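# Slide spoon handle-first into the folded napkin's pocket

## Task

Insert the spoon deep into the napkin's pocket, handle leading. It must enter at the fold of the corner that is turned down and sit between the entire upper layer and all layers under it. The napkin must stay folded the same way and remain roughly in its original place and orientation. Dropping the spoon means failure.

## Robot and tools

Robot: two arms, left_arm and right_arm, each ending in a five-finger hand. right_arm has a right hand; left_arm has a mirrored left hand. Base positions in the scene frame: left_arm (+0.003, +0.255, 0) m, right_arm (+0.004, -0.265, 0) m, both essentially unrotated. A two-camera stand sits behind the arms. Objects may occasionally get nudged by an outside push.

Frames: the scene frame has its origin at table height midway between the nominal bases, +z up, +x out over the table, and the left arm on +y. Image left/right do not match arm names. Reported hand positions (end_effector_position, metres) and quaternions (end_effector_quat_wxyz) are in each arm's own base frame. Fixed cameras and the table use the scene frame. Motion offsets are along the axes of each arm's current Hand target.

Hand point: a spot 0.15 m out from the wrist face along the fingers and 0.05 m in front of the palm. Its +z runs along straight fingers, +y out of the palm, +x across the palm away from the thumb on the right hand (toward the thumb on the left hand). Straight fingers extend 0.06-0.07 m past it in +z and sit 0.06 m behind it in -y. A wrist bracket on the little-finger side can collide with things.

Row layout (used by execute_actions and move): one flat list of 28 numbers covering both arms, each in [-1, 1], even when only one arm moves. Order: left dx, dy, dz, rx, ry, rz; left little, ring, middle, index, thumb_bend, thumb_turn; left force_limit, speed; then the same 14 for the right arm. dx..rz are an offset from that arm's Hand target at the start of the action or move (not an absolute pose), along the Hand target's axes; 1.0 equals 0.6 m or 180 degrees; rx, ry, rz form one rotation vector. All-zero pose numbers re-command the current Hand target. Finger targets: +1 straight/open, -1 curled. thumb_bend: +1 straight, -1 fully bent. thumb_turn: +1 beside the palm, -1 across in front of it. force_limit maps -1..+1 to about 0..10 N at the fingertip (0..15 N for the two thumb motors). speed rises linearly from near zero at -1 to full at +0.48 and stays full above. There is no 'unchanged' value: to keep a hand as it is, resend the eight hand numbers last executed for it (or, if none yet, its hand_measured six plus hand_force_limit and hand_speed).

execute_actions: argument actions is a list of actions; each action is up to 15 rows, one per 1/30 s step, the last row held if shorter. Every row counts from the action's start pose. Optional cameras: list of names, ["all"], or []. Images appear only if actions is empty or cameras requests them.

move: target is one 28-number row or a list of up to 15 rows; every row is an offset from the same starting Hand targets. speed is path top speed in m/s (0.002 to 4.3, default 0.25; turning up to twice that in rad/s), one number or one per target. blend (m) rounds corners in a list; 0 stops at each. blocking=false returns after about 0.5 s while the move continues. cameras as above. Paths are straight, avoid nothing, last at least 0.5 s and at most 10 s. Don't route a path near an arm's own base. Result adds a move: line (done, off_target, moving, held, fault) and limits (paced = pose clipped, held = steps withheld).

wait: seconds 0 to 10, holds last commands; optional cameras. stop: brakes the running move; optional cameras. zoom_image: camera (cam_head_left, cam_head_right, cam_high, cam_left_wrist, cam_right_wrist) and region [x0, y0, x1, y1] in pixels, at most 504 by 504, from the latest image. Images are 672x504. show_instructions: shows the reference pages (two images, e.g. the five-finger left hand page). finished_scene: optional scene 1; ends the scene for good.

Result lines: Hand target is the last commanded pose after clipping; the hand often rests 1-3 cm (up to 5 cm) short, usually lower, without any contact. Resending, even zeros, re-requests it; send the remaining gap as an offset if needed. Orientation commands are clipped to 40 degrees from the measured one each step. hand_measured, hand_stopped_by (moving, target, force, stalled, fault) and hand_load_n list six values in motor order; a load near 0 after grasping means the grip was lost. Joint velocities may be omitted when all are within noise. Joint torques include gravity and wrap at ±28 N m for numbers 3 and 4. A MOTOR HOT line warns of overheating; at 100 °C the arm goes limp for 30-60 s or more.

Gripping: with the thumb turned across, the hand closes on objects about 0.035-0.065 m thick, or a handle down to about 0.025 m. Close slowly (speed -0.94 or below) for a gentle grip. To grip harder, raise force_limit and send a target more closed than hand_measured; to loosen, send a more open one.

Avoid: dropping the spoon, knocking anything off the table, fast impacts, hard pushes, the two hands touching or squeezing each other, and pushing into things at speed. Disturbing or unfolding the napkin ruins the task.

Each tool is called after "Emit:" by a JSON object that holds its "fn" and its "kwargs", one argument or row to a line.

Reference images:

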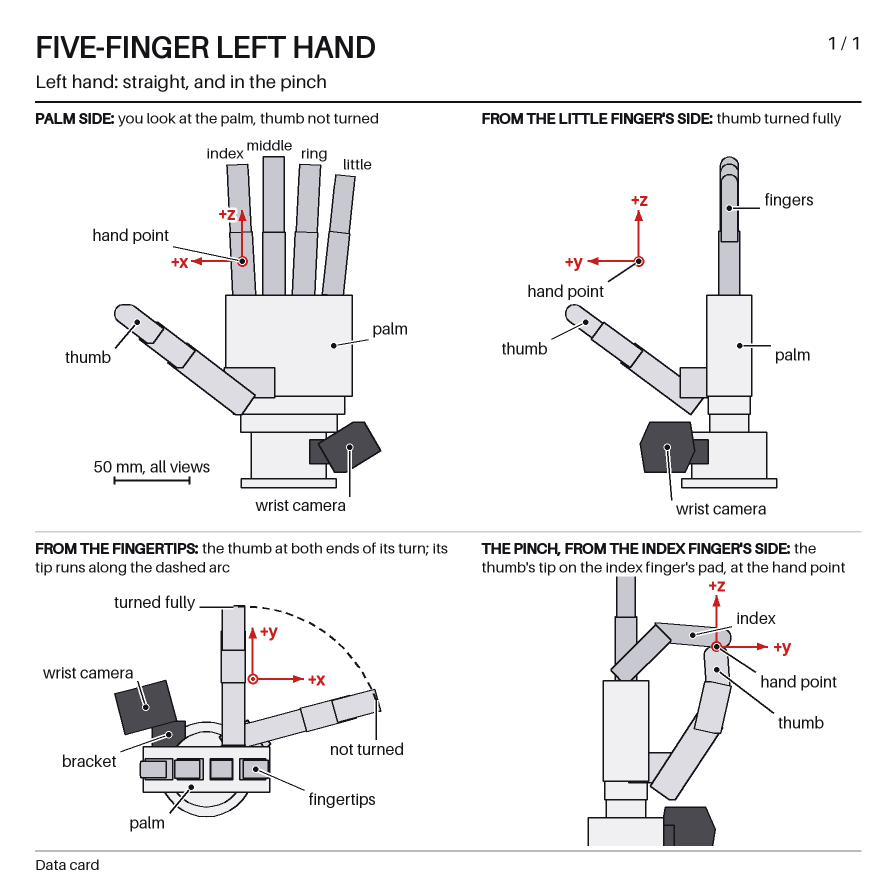

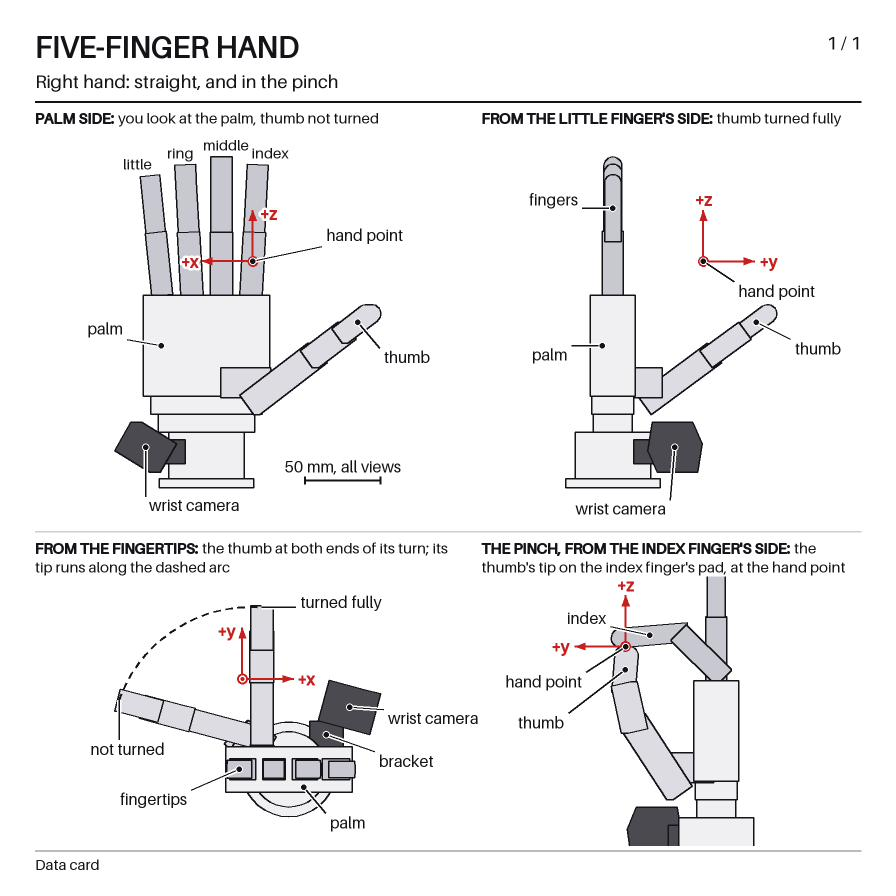

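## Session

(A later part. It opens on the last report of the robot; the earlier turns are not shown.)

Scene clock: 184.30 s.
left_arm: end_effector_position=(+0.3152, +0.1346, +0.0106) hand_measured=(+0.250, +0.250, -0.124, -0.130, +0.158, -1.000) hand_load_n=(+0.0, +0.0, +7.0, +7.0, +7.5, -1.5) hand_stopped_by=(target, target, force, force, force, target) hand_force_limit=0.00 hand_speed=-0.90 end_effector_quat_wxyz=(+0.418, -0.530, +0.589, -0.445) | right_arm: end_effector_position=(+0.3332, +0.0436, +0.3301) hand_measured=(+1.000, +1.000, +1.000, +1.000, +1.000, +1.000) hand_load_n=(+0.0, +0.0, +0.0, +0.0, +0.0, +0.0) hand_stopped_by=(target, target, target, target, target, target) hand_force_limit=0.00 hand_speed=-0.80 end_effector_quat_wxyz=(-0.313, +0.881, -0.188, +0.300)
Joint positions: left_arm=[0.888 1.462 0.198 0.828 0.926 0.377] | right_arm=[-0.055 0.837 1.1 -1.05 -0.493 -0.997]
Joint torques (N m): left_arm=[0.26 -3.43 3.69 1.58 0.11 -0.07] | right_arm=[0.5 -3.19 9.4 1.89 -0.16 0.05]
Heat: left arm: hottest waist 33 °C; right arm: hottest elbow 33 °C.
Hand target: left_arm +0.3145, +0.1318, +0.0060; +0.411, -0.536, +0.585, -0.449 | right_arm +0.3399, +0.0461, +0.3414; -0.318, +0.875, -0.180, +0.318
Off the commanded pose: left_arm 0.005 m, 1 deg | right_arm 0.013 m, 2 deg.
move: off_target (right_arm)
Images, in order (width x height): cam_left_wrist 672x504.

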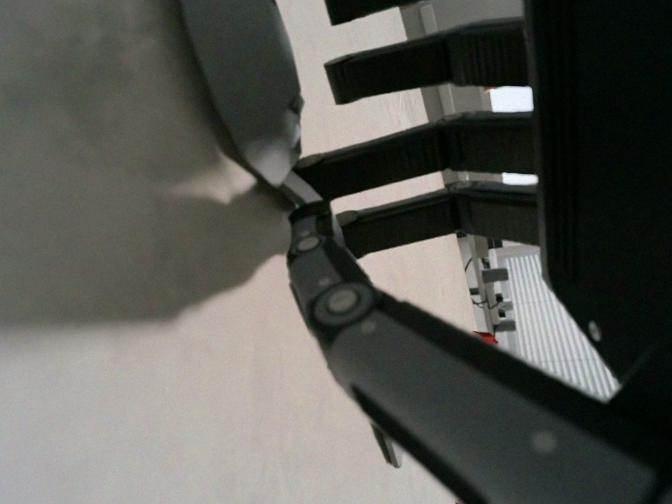

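Emit:
{"fn": "move", "kwargs": {
  "target": [-0.0015,-0.0526,0.0031,0,0,0,0.25,0.25,-0.35,-0.35,-0.1,-1,0.0,-0.9,0,0,0,0,0,0,1,1,1,1,1,1,0,-0.8],
  "speed": 0.06,
  "cameras": ["cam_left_wrist","cam_head_left"]
}}

Scene clock: 186.97 s.
left_arm: end_effector_position=(+0.3140, +0.1224, +0.0216) hand_measured=(+0.250, +0.250, -0.124, -0.130, +0.158, -1.000) hand_load_n=(+0.0, -0.5, +7.0, +7.0, +4.5, -2.0) hand_stopped_by=(target, target, force, force, force, target) hand_force_limit=0.00 hand_speed=-0.90 end_effector_quat_wxyz=(-0.398, +0.545, -0.587, +0.447) | right_arm: end_effector_position=(+0.3332, +0.0436, +0.3301) hand_measured=(+1.000, +1.000, +1.000, +1.000, +1.000, +1.000) hand_load_n=(+0.0, +0.0, +0.0, +0.0, +0.0, +0.0) hand_stopped_by=(target, target, target, target, target, target) hand_force_limit=0.00 hand_speed=-0.80 end_effector_quat_wxyz=(-0.313, +0.881, -0.188, +0.300)
Joint positions: left_arm=[0.856 1.338 0.198 0.668 0.895 0.359] | right_arm=[-0.055 0.837 1.1 -1.05 -0.493 -0.997]
Joint torques (N m): left_arm=[0.32 -6.24 7.35 0.95 0.16 -0.11] | right_arm=[0.56 -3.14 9.37 1.91 -0.17 0.05]
Heat: left arm: hottest waist 33 °C; right arm: hottest elbow 33 °C.
Hand target: left_arm +0.3245, +0.1318, +0.0360; -0.411, +0.536, -0.585, +0.449 | right_arm +0.3399, +0.0461, +0.3414; -0.318, +0.875, -0.180, +0.318
Off the commanded pose: left_arm 0.020 m, 2 deg | right_arm 0.013 m, 2 deg.
move: off_target (left_arm, right_arm)
Images, in order (width x height): cam_head_left 672x504, cam_left_wrist 672x504.

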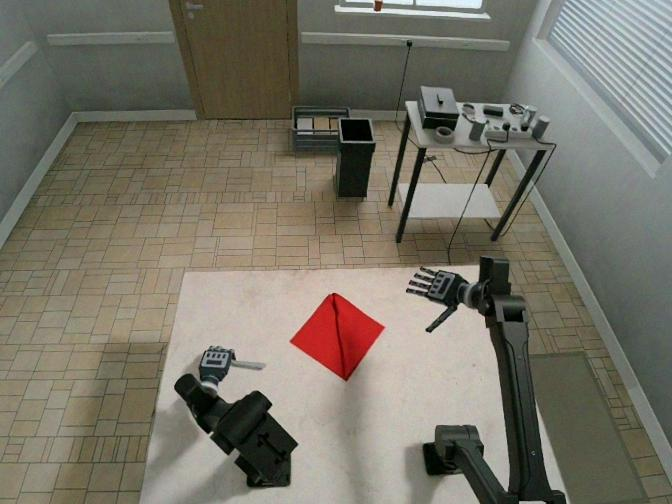

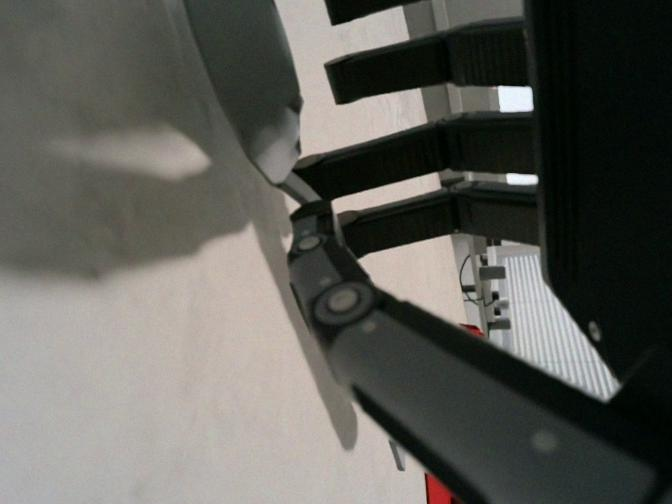

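Emit:
{"fn": "zoom_image", "kwargs": {
  "camera": "cam_head_left",
  "region": [170, 310, 300, 400]
}}

Emit:
{"fn": "zoom_image", "kwargs": {
  "camera": "cam_left_wrist",
  "region": [150, 100, 500, 504]
}}

Scaled by 3.877 from the camera's 672x504 image, which has a finer 960x720 frame.

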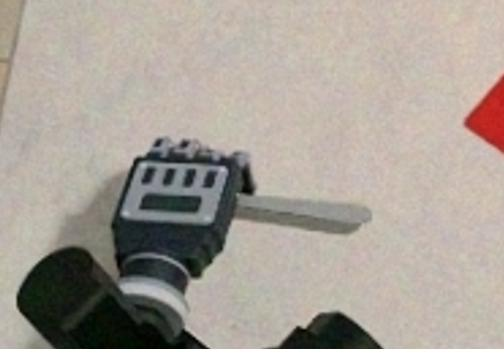

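Scaled by 1.248 from the camera's 672x504 image, which has a finer 960x720 frame.

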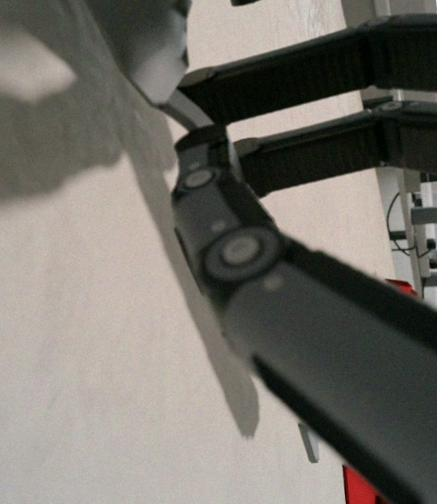

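Emit:
{"fn": "move", "kwargs": {
  "target": [0.0509,-0.0867,0.0082,0,0,0,0.25,0.25,-0.35,-0.35,-0.1,-1,0.0,-0.9,0,0,0,0,0,0,1,1,1,1,1,1,0,-0.8],
  "speed": 0.08,
  "cameras": ["cam_left_wrist","cam_head_left","cam_high"]
}}

Scene clock: 190.17 s.
left_arm: end_effector_position=(+0.3234, +0.0879, +0.0594) hand_measured=(+0.250, +0.250, -0.124, -0.130, +0.158, -1.000) hand_load_n=(+0.0, +0.0, +6.5, +7.0, +4.5, -2.0) hand_stopped_by=(target, target, force, force, force, target) hand_force_limit=0.00 hand_speed=-0.90 end_effector_quat_wxyz=(-0.390, +0.550, -0.590, +0.444) | right_arm: end_effector_position=(+0.3332, +0.0436, +0.3301) hand_measured=(+1.000, +1.000, +1.000, +1.000, +1.000, +1.000) hand_load_n=(+0.0, +0.0, +0.0, +0.0, +0.0, +0.0) hand_stopped_by=(target, target, target, target, target, target) hand_force_limit=0.00 hand_speed=-0.80 end_effector_quat_wxyz=(-0.313, +0.881, -0.188, +0.300)
Joint positions: left_arm=[0.71 1.048 0.196 0.423 0.762 0.276] | right_arm=[-0.055 0.837 1.1 -1.05 -0.493 -0.997]
Joint torques (N m): left_arm=[0.03 -3.9 11.12 1.02 0.08 -0.14] | right_arm=[0.62 -3.14 9.4 1.85 -0.17 0.05]
Heat: left arm: hottest waist 33 °C; right arm: hottest elbow 33 °C.
Hand target: left_arm +0.3400, +0.0998, +0.0850; -0.411, +0.536, -0.585, +0.449 | right_arm +0.3399, +0.0461, +0.3414; -0.318, +0.875, -0.180, +0.318
Off the commanded pose: left_arm 0.033 m, 3 deg | right_arm 0.013 m, 2 deg.
move: off_target (left_arm, right_arm)
Images, in order (width x height): cam_head_left 672x504, cam_high 672x504, cam_left_wrist 672x504.

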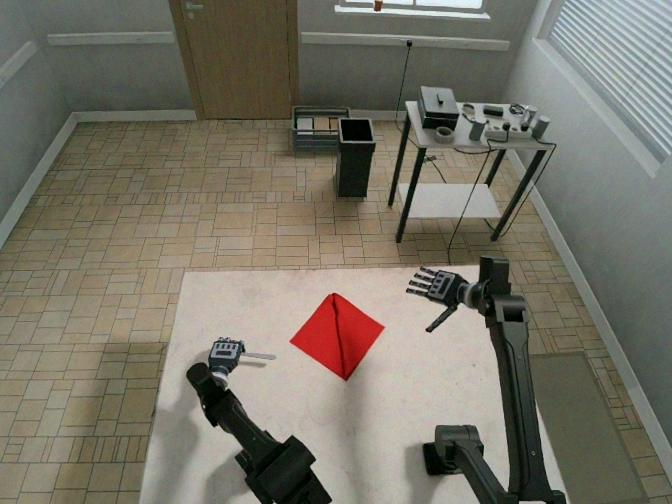

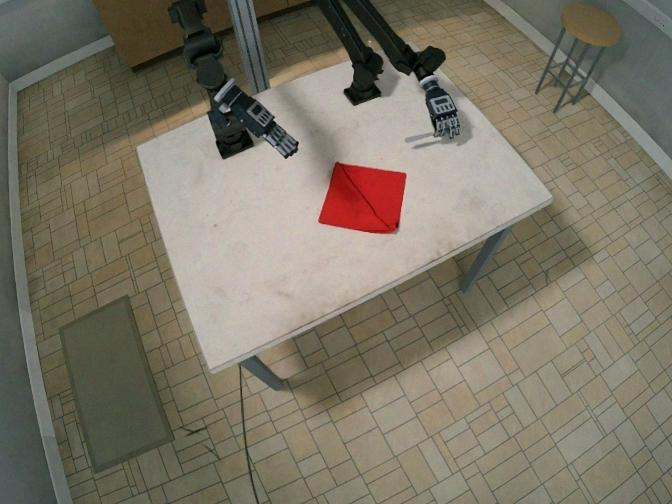

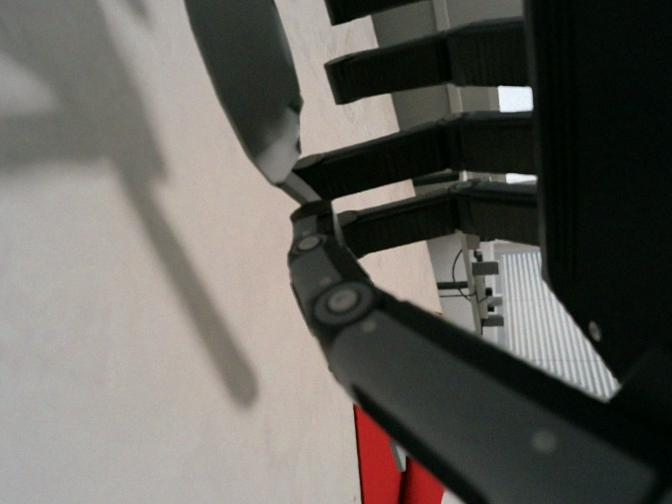

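Emit:
{"fn": "zoom_image", "kwargs": {
  "camera": "cam_head_left",
  "region": [190, 320, 320, 410]
}}

Emit:
{"fn": "zoom_image", "kwargs": {
  "camera": "cam_high",
  "region": [380, 60, 500, 170]
}}

Emit:
{"fn": "zoom_image", "kwargs": {
  "camera": "cam_high",
  "region": [300, 145, 430, 250]
}}

Scaled by 3.877 from the camera's 672x504 image, which has a finer 960x720 frame.

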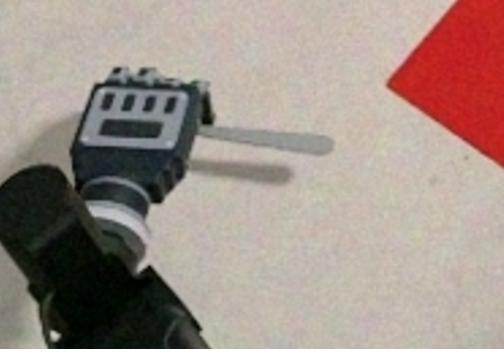

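Scaled by 4.200 from the camera's 672x504 image, which has a finer 960x720 frame.

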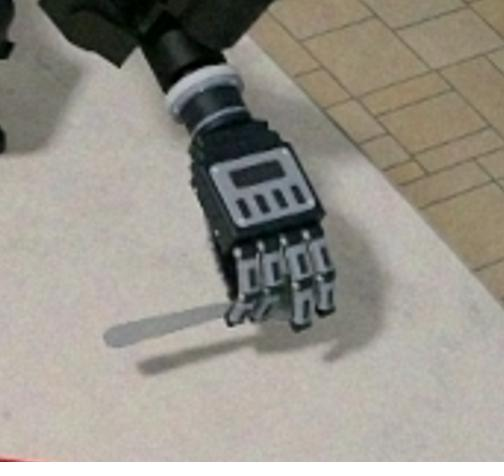

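Scaled by 3.877 from the camera's 672x504 image, which has a finer 960x720 frame.

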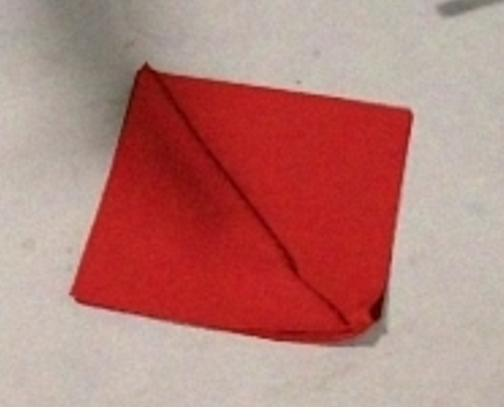

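Emit:
{"fn": "move", "kwargs": {
  "target": [
    [0.1573,-0.0377,0.108,0,0,0,0.25,0.25,-0.35,-0.35,-0.1,-1,0.0,-0.9,0,0,0,0,0,0,1,1,1,1,1,1,0,-0.8],
    [0.2745,-0.0378,0.2052,0,0,0,0.25,0.25,-0.35,-0.35,-0.1,-1,0.0,-0.9,0,0,0,0,0,0,1,1,1,1,1,1,0,-0.8]
  ],
  "speed": 0.1,
  "blend": [0.03,0],
  "cameras": ["cam_left_wrist","cam_head_left","cam_high"]
}}

Scene clock: 194.13 s.
left_arm: end_effector_position=(+0.4207, -0.0717, +0.0464) hand_measured=(+0.250, +0.250, -0.124, -0.130, +0.158, -1.000) hand_load_n=(+0.0, +0.0, +7.0, +7.5, +5.0, -2.0) hand_stopped_by=(target, target, force, force, force, target) hand_force_limit=0.00 hand_speed=-0.90 end_effector_quat_wxyz=(+0.391, -0.545, +0.609, -0.423) | right_arm: end_effector_position=(+0.3332, +0.0436, +0.3301) hand_measured=(+1.000, +1.000, +1.000, +1.000, +1.000, +1.000) hand_load_n=(+0.0, +0.0, +0.0, +0.0, +0.0, +0.0) hand_stopped_by=(target, target, target, target, target, target) hand_force_limit=0.00 hand_speed=-0.80 end_effector_quat_wxyz=(-0.313, +0.881, -0.188, +0.300)
Joint positions: left_arm=[-0.1 1.295 0.304 0.648 -0.005 0.015] | right_arm=[-0.055 0.837 1.1 -1.05 -0.493 -0.997]
Joint torques (N m): left_arm=[0.26 -4.72 10.59 2.85 -0.21 -0.13] | right_arm=[0.38 -3.25 9.37 1.87 -0.16 0.05]
Heat: left arm: hottest waist 32 °C; right arm: hottest elbow 33 °C.
Hand target: left_arm +0.4498, -0.0753, +0.0749; +0.411, -0.536, +0.585, -0.449 | right_arm +0.3399, +0.0461, +0.3414; -0.318, +0.875, -0.180, +0.318
Off the commanded pose: left_arm 0.041 m, 5 deg | right_arm 0.013 m, 2 deg.
move: off_target (left_arm, right_arm)
Images, in order (width x height): cam_head_left 672x504, cam_high 672x504, cam_left_wrist 672x504.

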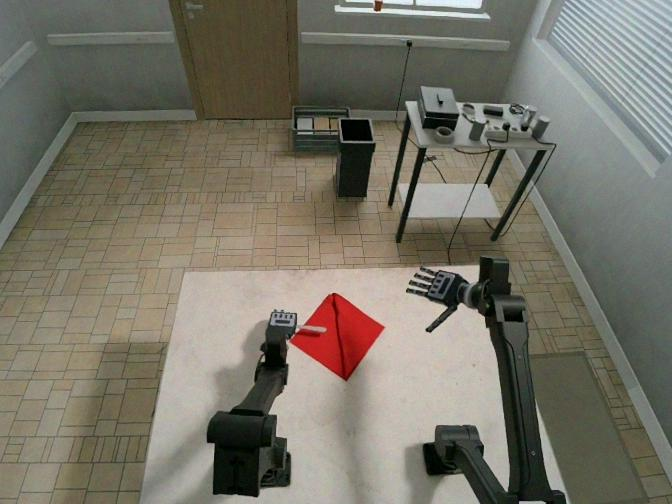

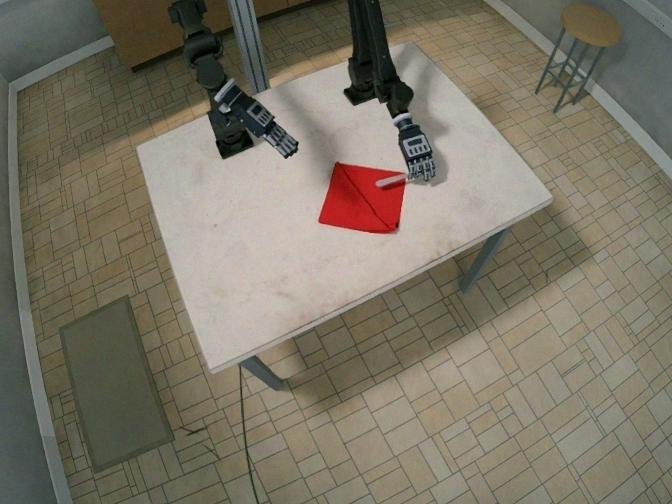

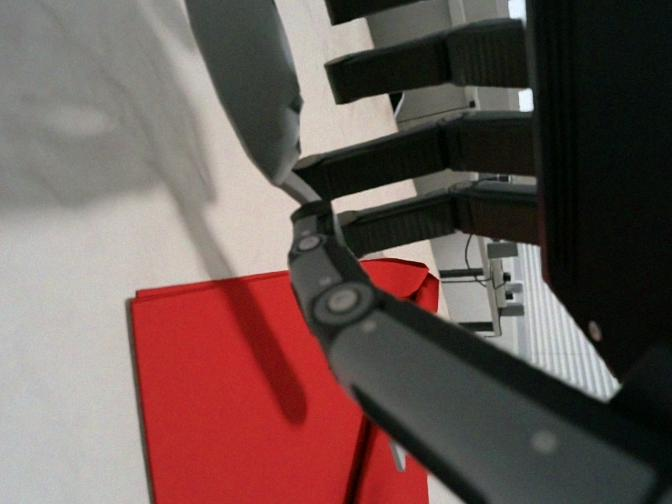

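Emit:
{"fn": "zoom_image", "kwargs": {
  "camera": "cam_head_left",
  "region": [260, 280, 400, 390]
}}

Emit:
{"fn": "zoom_image", "kwargs": {
  "camera": "cam_high",
  "region": [310, 120, 450, 245]
}}

Emit:
{"fn": "zoom_image", "kwargs": {
  "camera": "cam_left_wrist",
  "region": [100, 230, 500, 504]
}}

Scaled by 3.600 from the camera's 672x504 image, which has a finer 960x720 frame.

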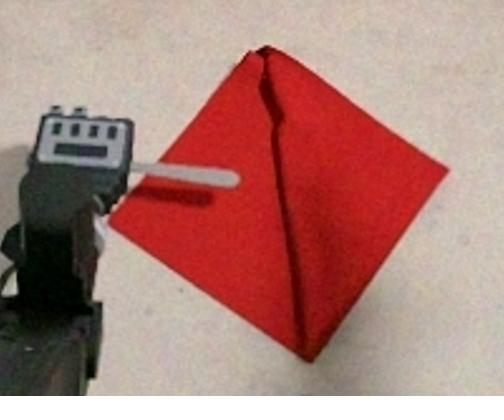

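Scaled by 3.600 from the camera's 672x504 image, which has a finer 960x720 frame.

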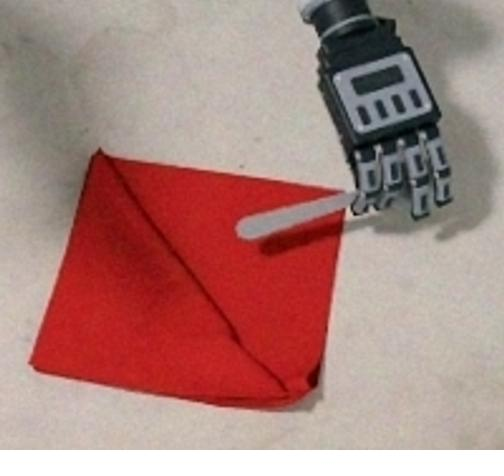

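Scaled by 1.260 from the camera's 672x504 image, which has a finer 960x720 frame.

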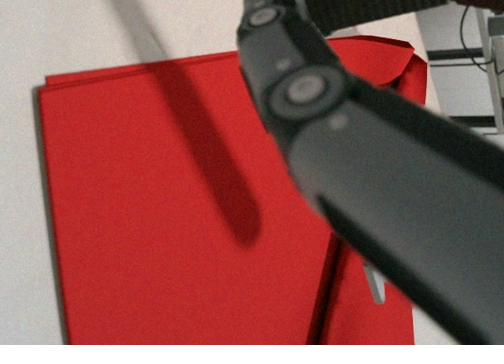

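Emit:
{"fn": "move", "kwargs": {
  "target": [0.030,0.0875,-0.036,0.015,-0.0322,0.0303,0.25,0.25,-0.35,-0.35,-0.1,-1,0.0,-0.9,0,0,0,0,0,0,1,1,1,1,1,1,0,-0.8],
  "speed": 0.06,
  "cameras": ["cam_left_wrist","cam_head_left","cam_high","cam_head_right"]
}}

Scene clock: 197.93 s.
left_arm: end_effector_position=(+0.4090, -0.0902, +0.0232) hand_measured=(+0.250, +0.250, -0.124, -0.130, +0.158, -1.000) hand_load_n=(+0.0, +0.0, +7.0, +7.0, +5.0, -1.5) hand_stopped_by=(target, target, force, force, force, target) hand_force_limit=0.00 hand_speed=-0.90 end_effector_quat_wxyz=(+0.461, -0.528, +0.584, -0.410) | right_arm: end_effector_position=(+0.3332, +0.0436, +0.3301) hand_measured=(+1.000, +1.000, +1.000, +1.000, +1.000, +1.000) hand_load_n=(+0.0, +0.0, +0.0, +0.0, +0.0, +0.0) hand_stopped_by=(target, target, target, target, target, target) hand_force_limit=0.00 hand_speed=-0.80 end_effector_quat_wxyz=(-0.313, +0.881, -0.188, +0.300)
Joint positions: left_arm=[-0.278 1.487 0.223 1.013 -0.278 0.038] | right_arm=[-0.055 0.837 1.1 -1.05 -0.493 -0.997]
Joint torques (N m): left_arm=[0.21 -5.48 4.41 2.76 -0.31 0.11] | right_arm=[0.32 -3.14 9.4 1.88 -0.17 0.05]
Heat: left arm: hottest waist 32 °C; right arm: hottest elbow 33 °C.
Hand target: left_arm +0.4139, -0.0902, +0.0298; +0.473, -0.520, +0.578, -0.415 | right_arm +0.3399, +0.0461, +0.3414; -0.318, +0.875, -0.180, +0.318
Off the commanded pose: left_arm 0.008 m, 2 deg | right_arm 0.013 m, 2 deg.
move: off_target (right_arm)
Images, in order (width x height): cam_head_left 672x504, cam_head_right 672x504, cam_high 672x504, cam_left_wrist 672x504.

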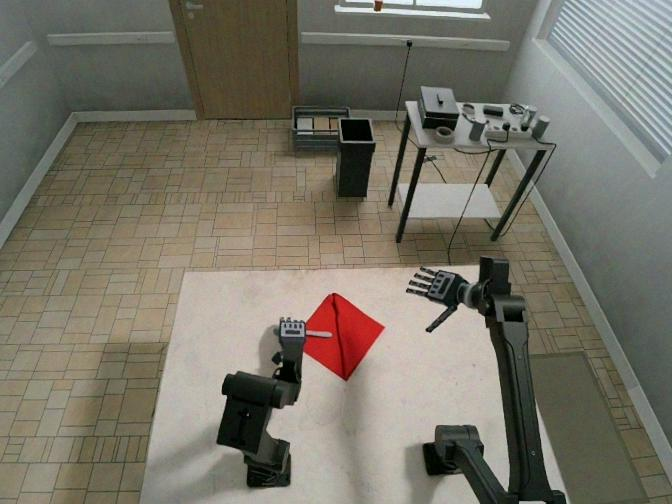

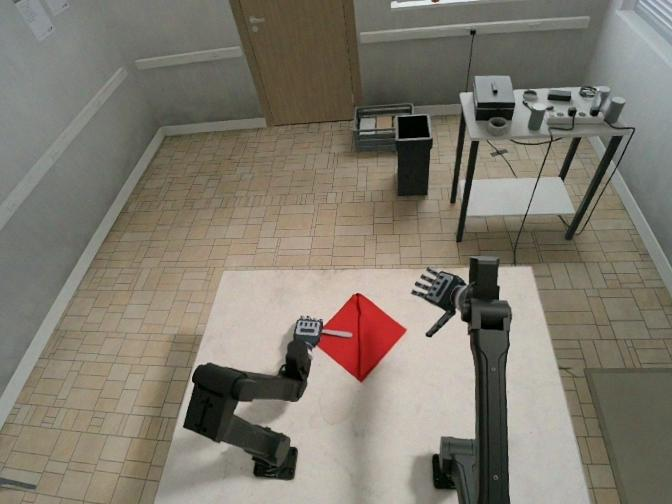

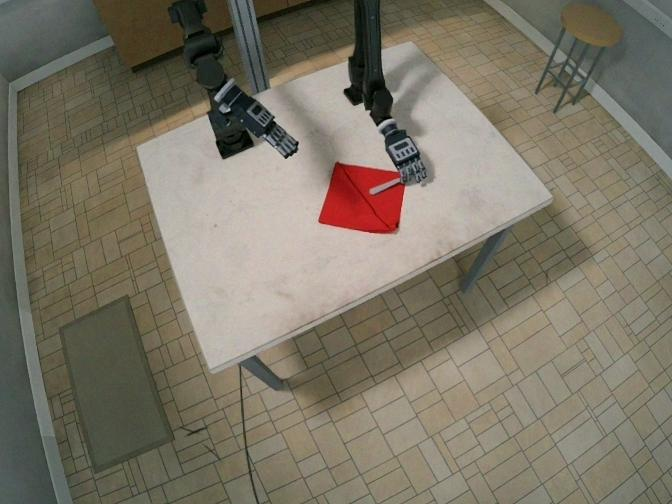

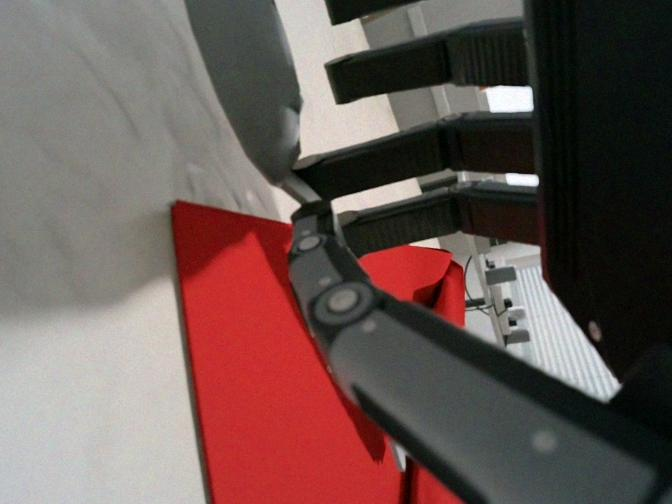

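Emit:
{"fn": "zoom_image", "kwargs": {
  "camera": "cam_head_left",
  "region": [270, 290, 400, 390]
}}

Emit:
{"fn": "zoom_image", "kwargs": {
  "camera": "cam_head_right",
  "region": [285, 285, 415, 390]
}}

Emit:
{"fn": "zoom_image", "kwargs": {
  "camera": "cam_high",
  "region": [310, 130, 430, 240]
}}

Emit:
{"fn": "zoom_image", "kwargs": {
  "camera": "cam_left_wrist",
  "region": [150, 180, 500, 504]
}}

Scaled by 3.877 from the camera's 672x504 image, which has a finer 960x720 frame.

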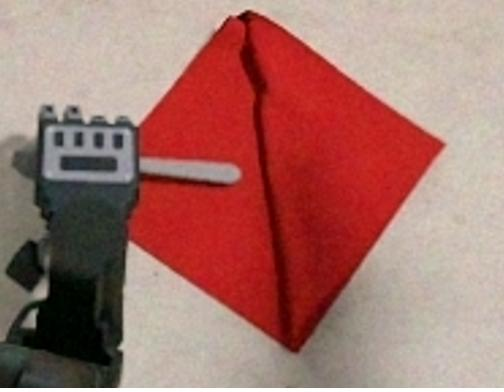

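Scaled by 3.877 from the camera's 672x504 image, which has a finer 960x720 frame.

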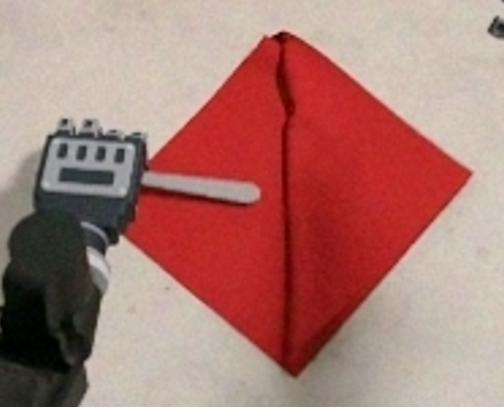

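Scaled by 4.200 from the camera's 672x504 image, which has a finer 960x720 frame.

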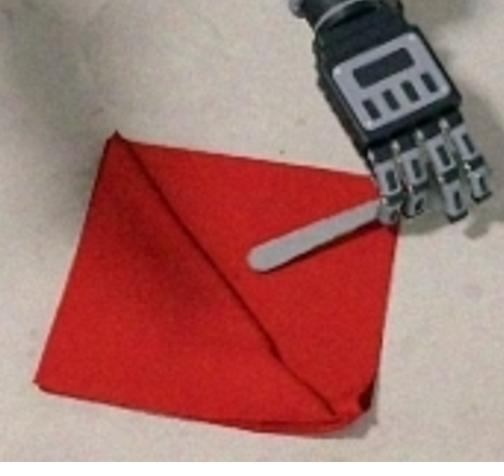

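Scaled by 1.440 from the camera's 672x504 image, which has a finer 960x720 frame.

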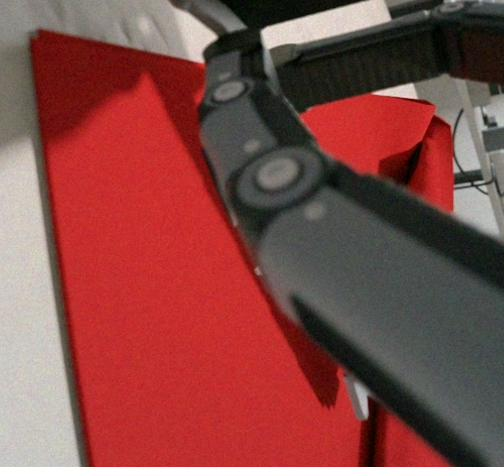

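Emit:
{"fn": "move", "kwargs": {
  "target": [0.0012,0.0097,0.0021,0,0,0,0.25,0.25,-0.35,-0.35,-0.1,-1,0.0,-0.9,0,0,0,0,0,0,1,1,1,1,1,1,0,-0.8],
  "speed": 0.04,
  "cameras": ["cam_left_wrist","cam_head_left","cam_high","cam_head_right"]
}}

Emit:
{"fn": "zoom_image", "kwargs": {
  "camera": "cam_left_wrist",
  "region": [150, 180, 500, 504]
}}

Emit:
{"fn": "zoom_image", "kwargs": {
  "camera": "cam_head_right",
  "region": [285, 285, 415, 390]
}}

Scene clock: 200.00 s.
left_arm: end_effector_position=(+0.4098, -0.0904, +0.0178) hand_measured=(+0.250, +0.250, -0.124, -0.130, +0.158, -1.000) hand_load_n=(+0.0, +0.0, +7.0, +7.0, +5.0, -2.0) hand_stopped_by=(target, target, force, force, force, target) hand_force_limit=0.00 hand_speed=-0.90 end_effector_quat_wxyz=(+0.461, -0.528, +0.583, -0.410) | right_arm: end_effector_position=(+0.3332, +0.0436, +0.3301) hand_measured=(+1.000, +1.000, +1.000, +1.000, +1.000, +1.000) hand_load_n=(+0.0, +0.0, -0.5, +0.0, +0.0, +0.0) hand_stopped_by=(target, target, target, target, target, target) hand_force_limit=0.00 hand_speed=-0.80 end_effector_quat_wxyz=(-0.313, +0.881, -0.188, +0.300)
Joint positions: left_arm=[-0.278 1.525 0.223 1.053 -0.278 0.038] | right_arm=[-0.055 0.837 1.1 -1.05 -0.493 -0.997]
Joint torques (N m): left_arm=[0.32 -5.48 3.96 2.84 -0.31 0.12] | right_arm=[0.56 -3.14 9.42 1.88 -0.17 0.04]
Heat: left arm: hottest waist 32 °C; right arm: hottest elbow 33 °C.
Hand target: left_arm +0.4139, -0.0902, +0.0238; +0.473, -0.520, +0.578, -0.415 | right_arm +0.3399, +0.0461, +0.3414; -0.318, +0.875, -0.180, +0.318
Off the commanded pose: left_arm 0.007 m, 2 deg | right_arm 0.013 m, 2 deg.
move: off_target (right_arm)
Images, in order (width x height): cam_head_left 672x504, cam_head_right 672x504, cam_high 672x504, cam_left_wrist 672x504.

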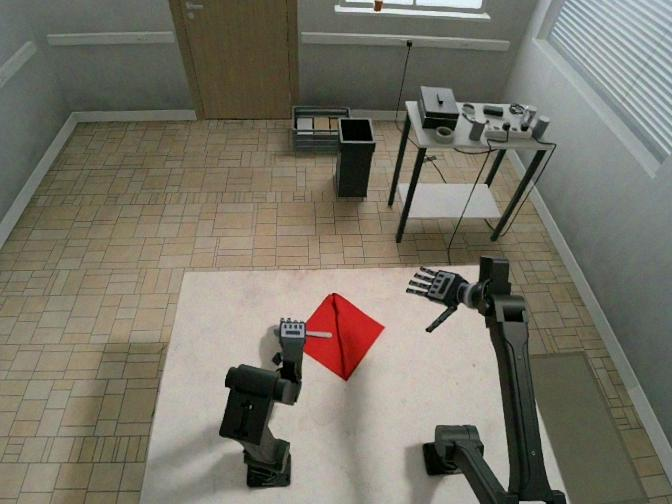

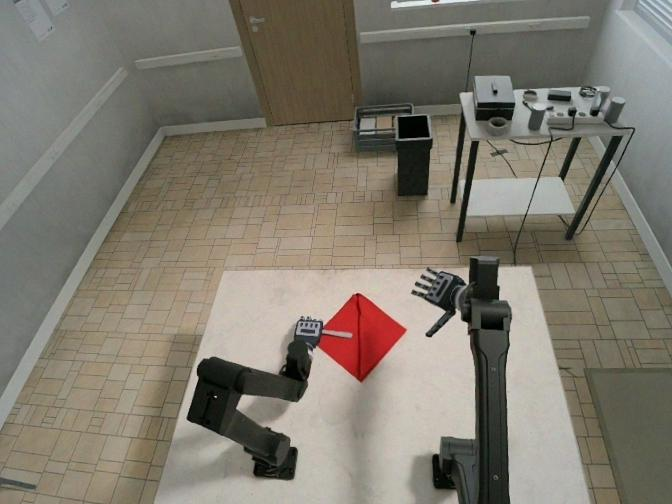

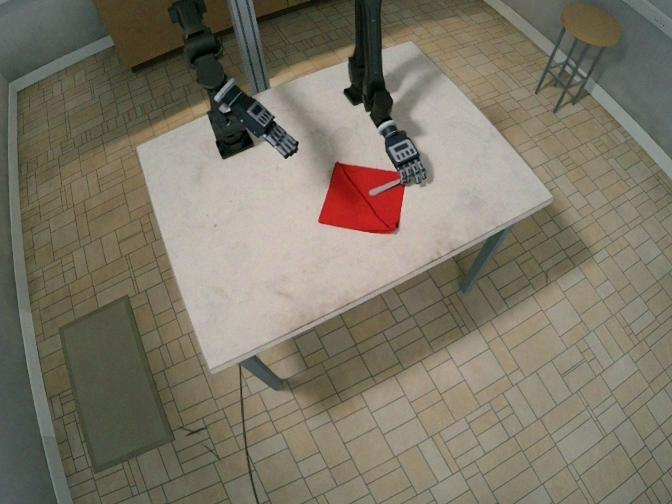

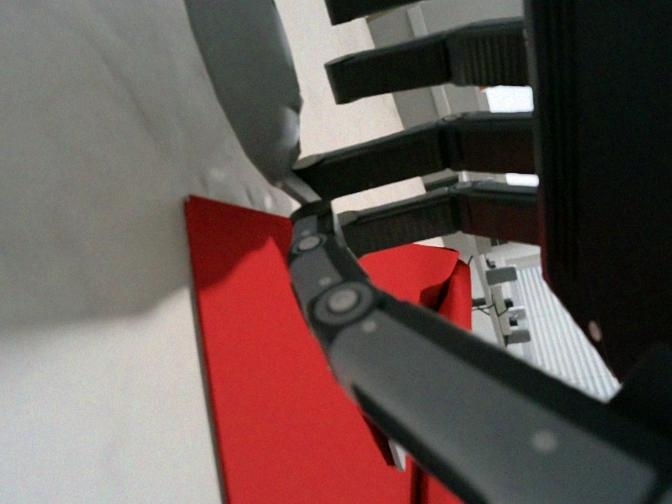

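Scaled by 1.440 from the camera's 672x504 image, which has a finer 960x720 frame.

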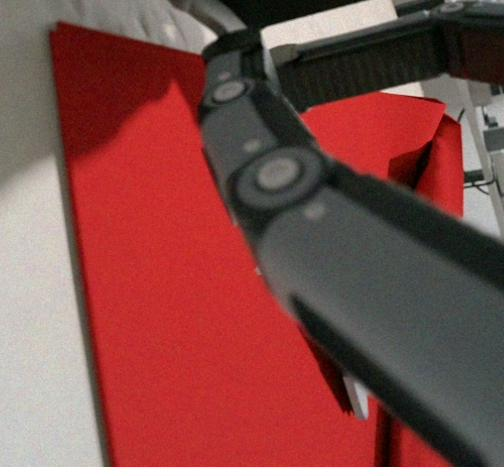

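Scaled by 3.877 from the camera's 672x504 image, which has a finer 960x720 frame.

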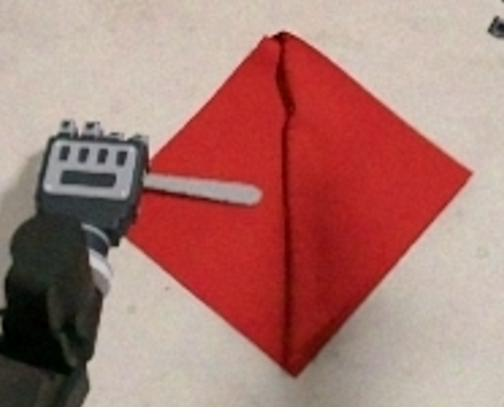

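Emit:
{"fn": "move", "kwargs": {
  "target": [0.0006,0.0057,0.0011,0,0,0,0.25,0.25,-0.35,-0.35,-0.1,-1,0.0,-0.9,0,0,0,0,0,0,1,1,1,1,1,1,0,-0.8],
  "speed": 0.04,
  "cameras": ["cam_left_wrist","cam_head_right"]
}}

Emit:
{"fn": "zoom_image", "kwargs": {
  "camera": "cam_left_wrist",
  "region": [350, 380, 500, 504]
}}

Emit:
{"fn": "zoom_image", "kwargs": {
  "camera": "cam_head_right",
  "region": [330, 300, 390, 350]
}}

Scene clock: 201.30 s.
left_arm: end_effector_position=(+0.4106, -0.0906, +0.0156) hand_measured=(+0.250, +0.250, -0.124, -0.130, +0.158, -1.000) hand_load_n=(+0.0, -0.5, +7.0, +7.0, +4.5, -2.5) hand_stopped_by=(target, target, force, force, force, target) hand_force_limit=0.00 hand_speed=-0.90 end_effector_quat_wxyz=(+0.462, -0.527, +0.582, -0.412) | right_arm: end_effector_position=(+0.3332, +0.0436, +0.3301) hand_measured=(+1.000, +1.000, +1.000, +1.000, +1.000, +1.000) hand_load_n=(+0.0, +0.0, +0.0, +0.0, +0.0, -0.5) hand_stopped_by=(target, target, target, target, target, target) hand_force_limit=0.00 hand_speed=-0.80 end_effector_quat_wxyz=(-0.313, +0.881, -0.188, +0.300)
Joint positions: left_arm=[-0.278 1.546 0.223 1.079 -0.278 0.038] | right_arm=[-0.055 0.837 1.1 -1.05 -0.493 -0.997]
Joint torques (N m): left_arm=[0.38 -5.71 3.71 2.77 -0.32 0.1] | right_arm=[0.5 -3.08 9.39 1.87 -0.17 0.05]
Heat: left arm: hottest waist 32 °C; right arm: hottest elbow 33 °C.
Hand target: left_arm +0.4138, -0.0902, +0.0203; +0.473, -0.520, +0.578, -0.415 | right_arm +0.3399, +0.0461, +0.3414; -0.318, +0.875, -0.180, +0.318
Off the commanded pose: left_arm 0.006 m, 2 deg | right_arm 0.013 m, 2 deg.
move: off_target (right_arm)
Images, in order (width x height): cam_head_right 672x504, cam_left_wrist 672x504.

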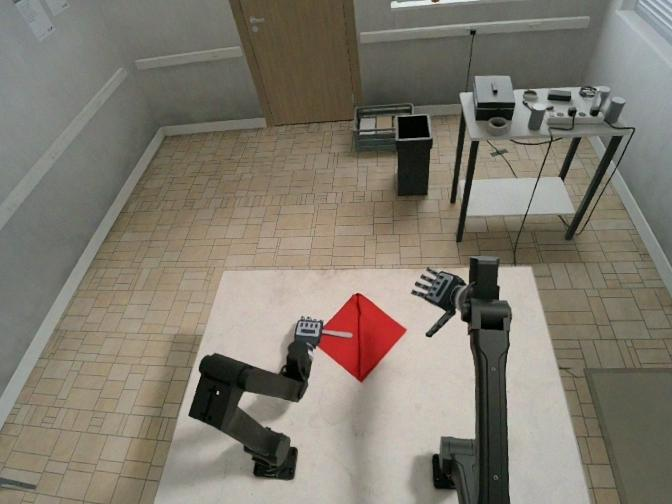

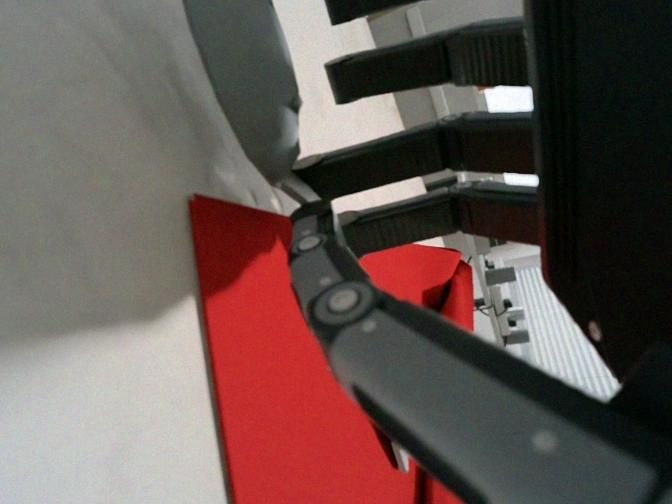

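Scaled by 3.360 from the camera's 672x504 image, which has a finer 960x720 frame.

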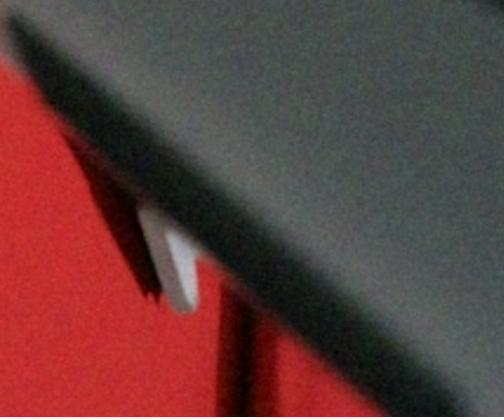

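Scaled by 8.400 from the camera's 672x504 image, which has a finer 960x720 frame.

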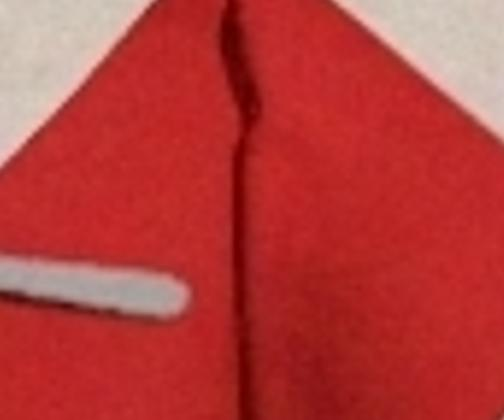

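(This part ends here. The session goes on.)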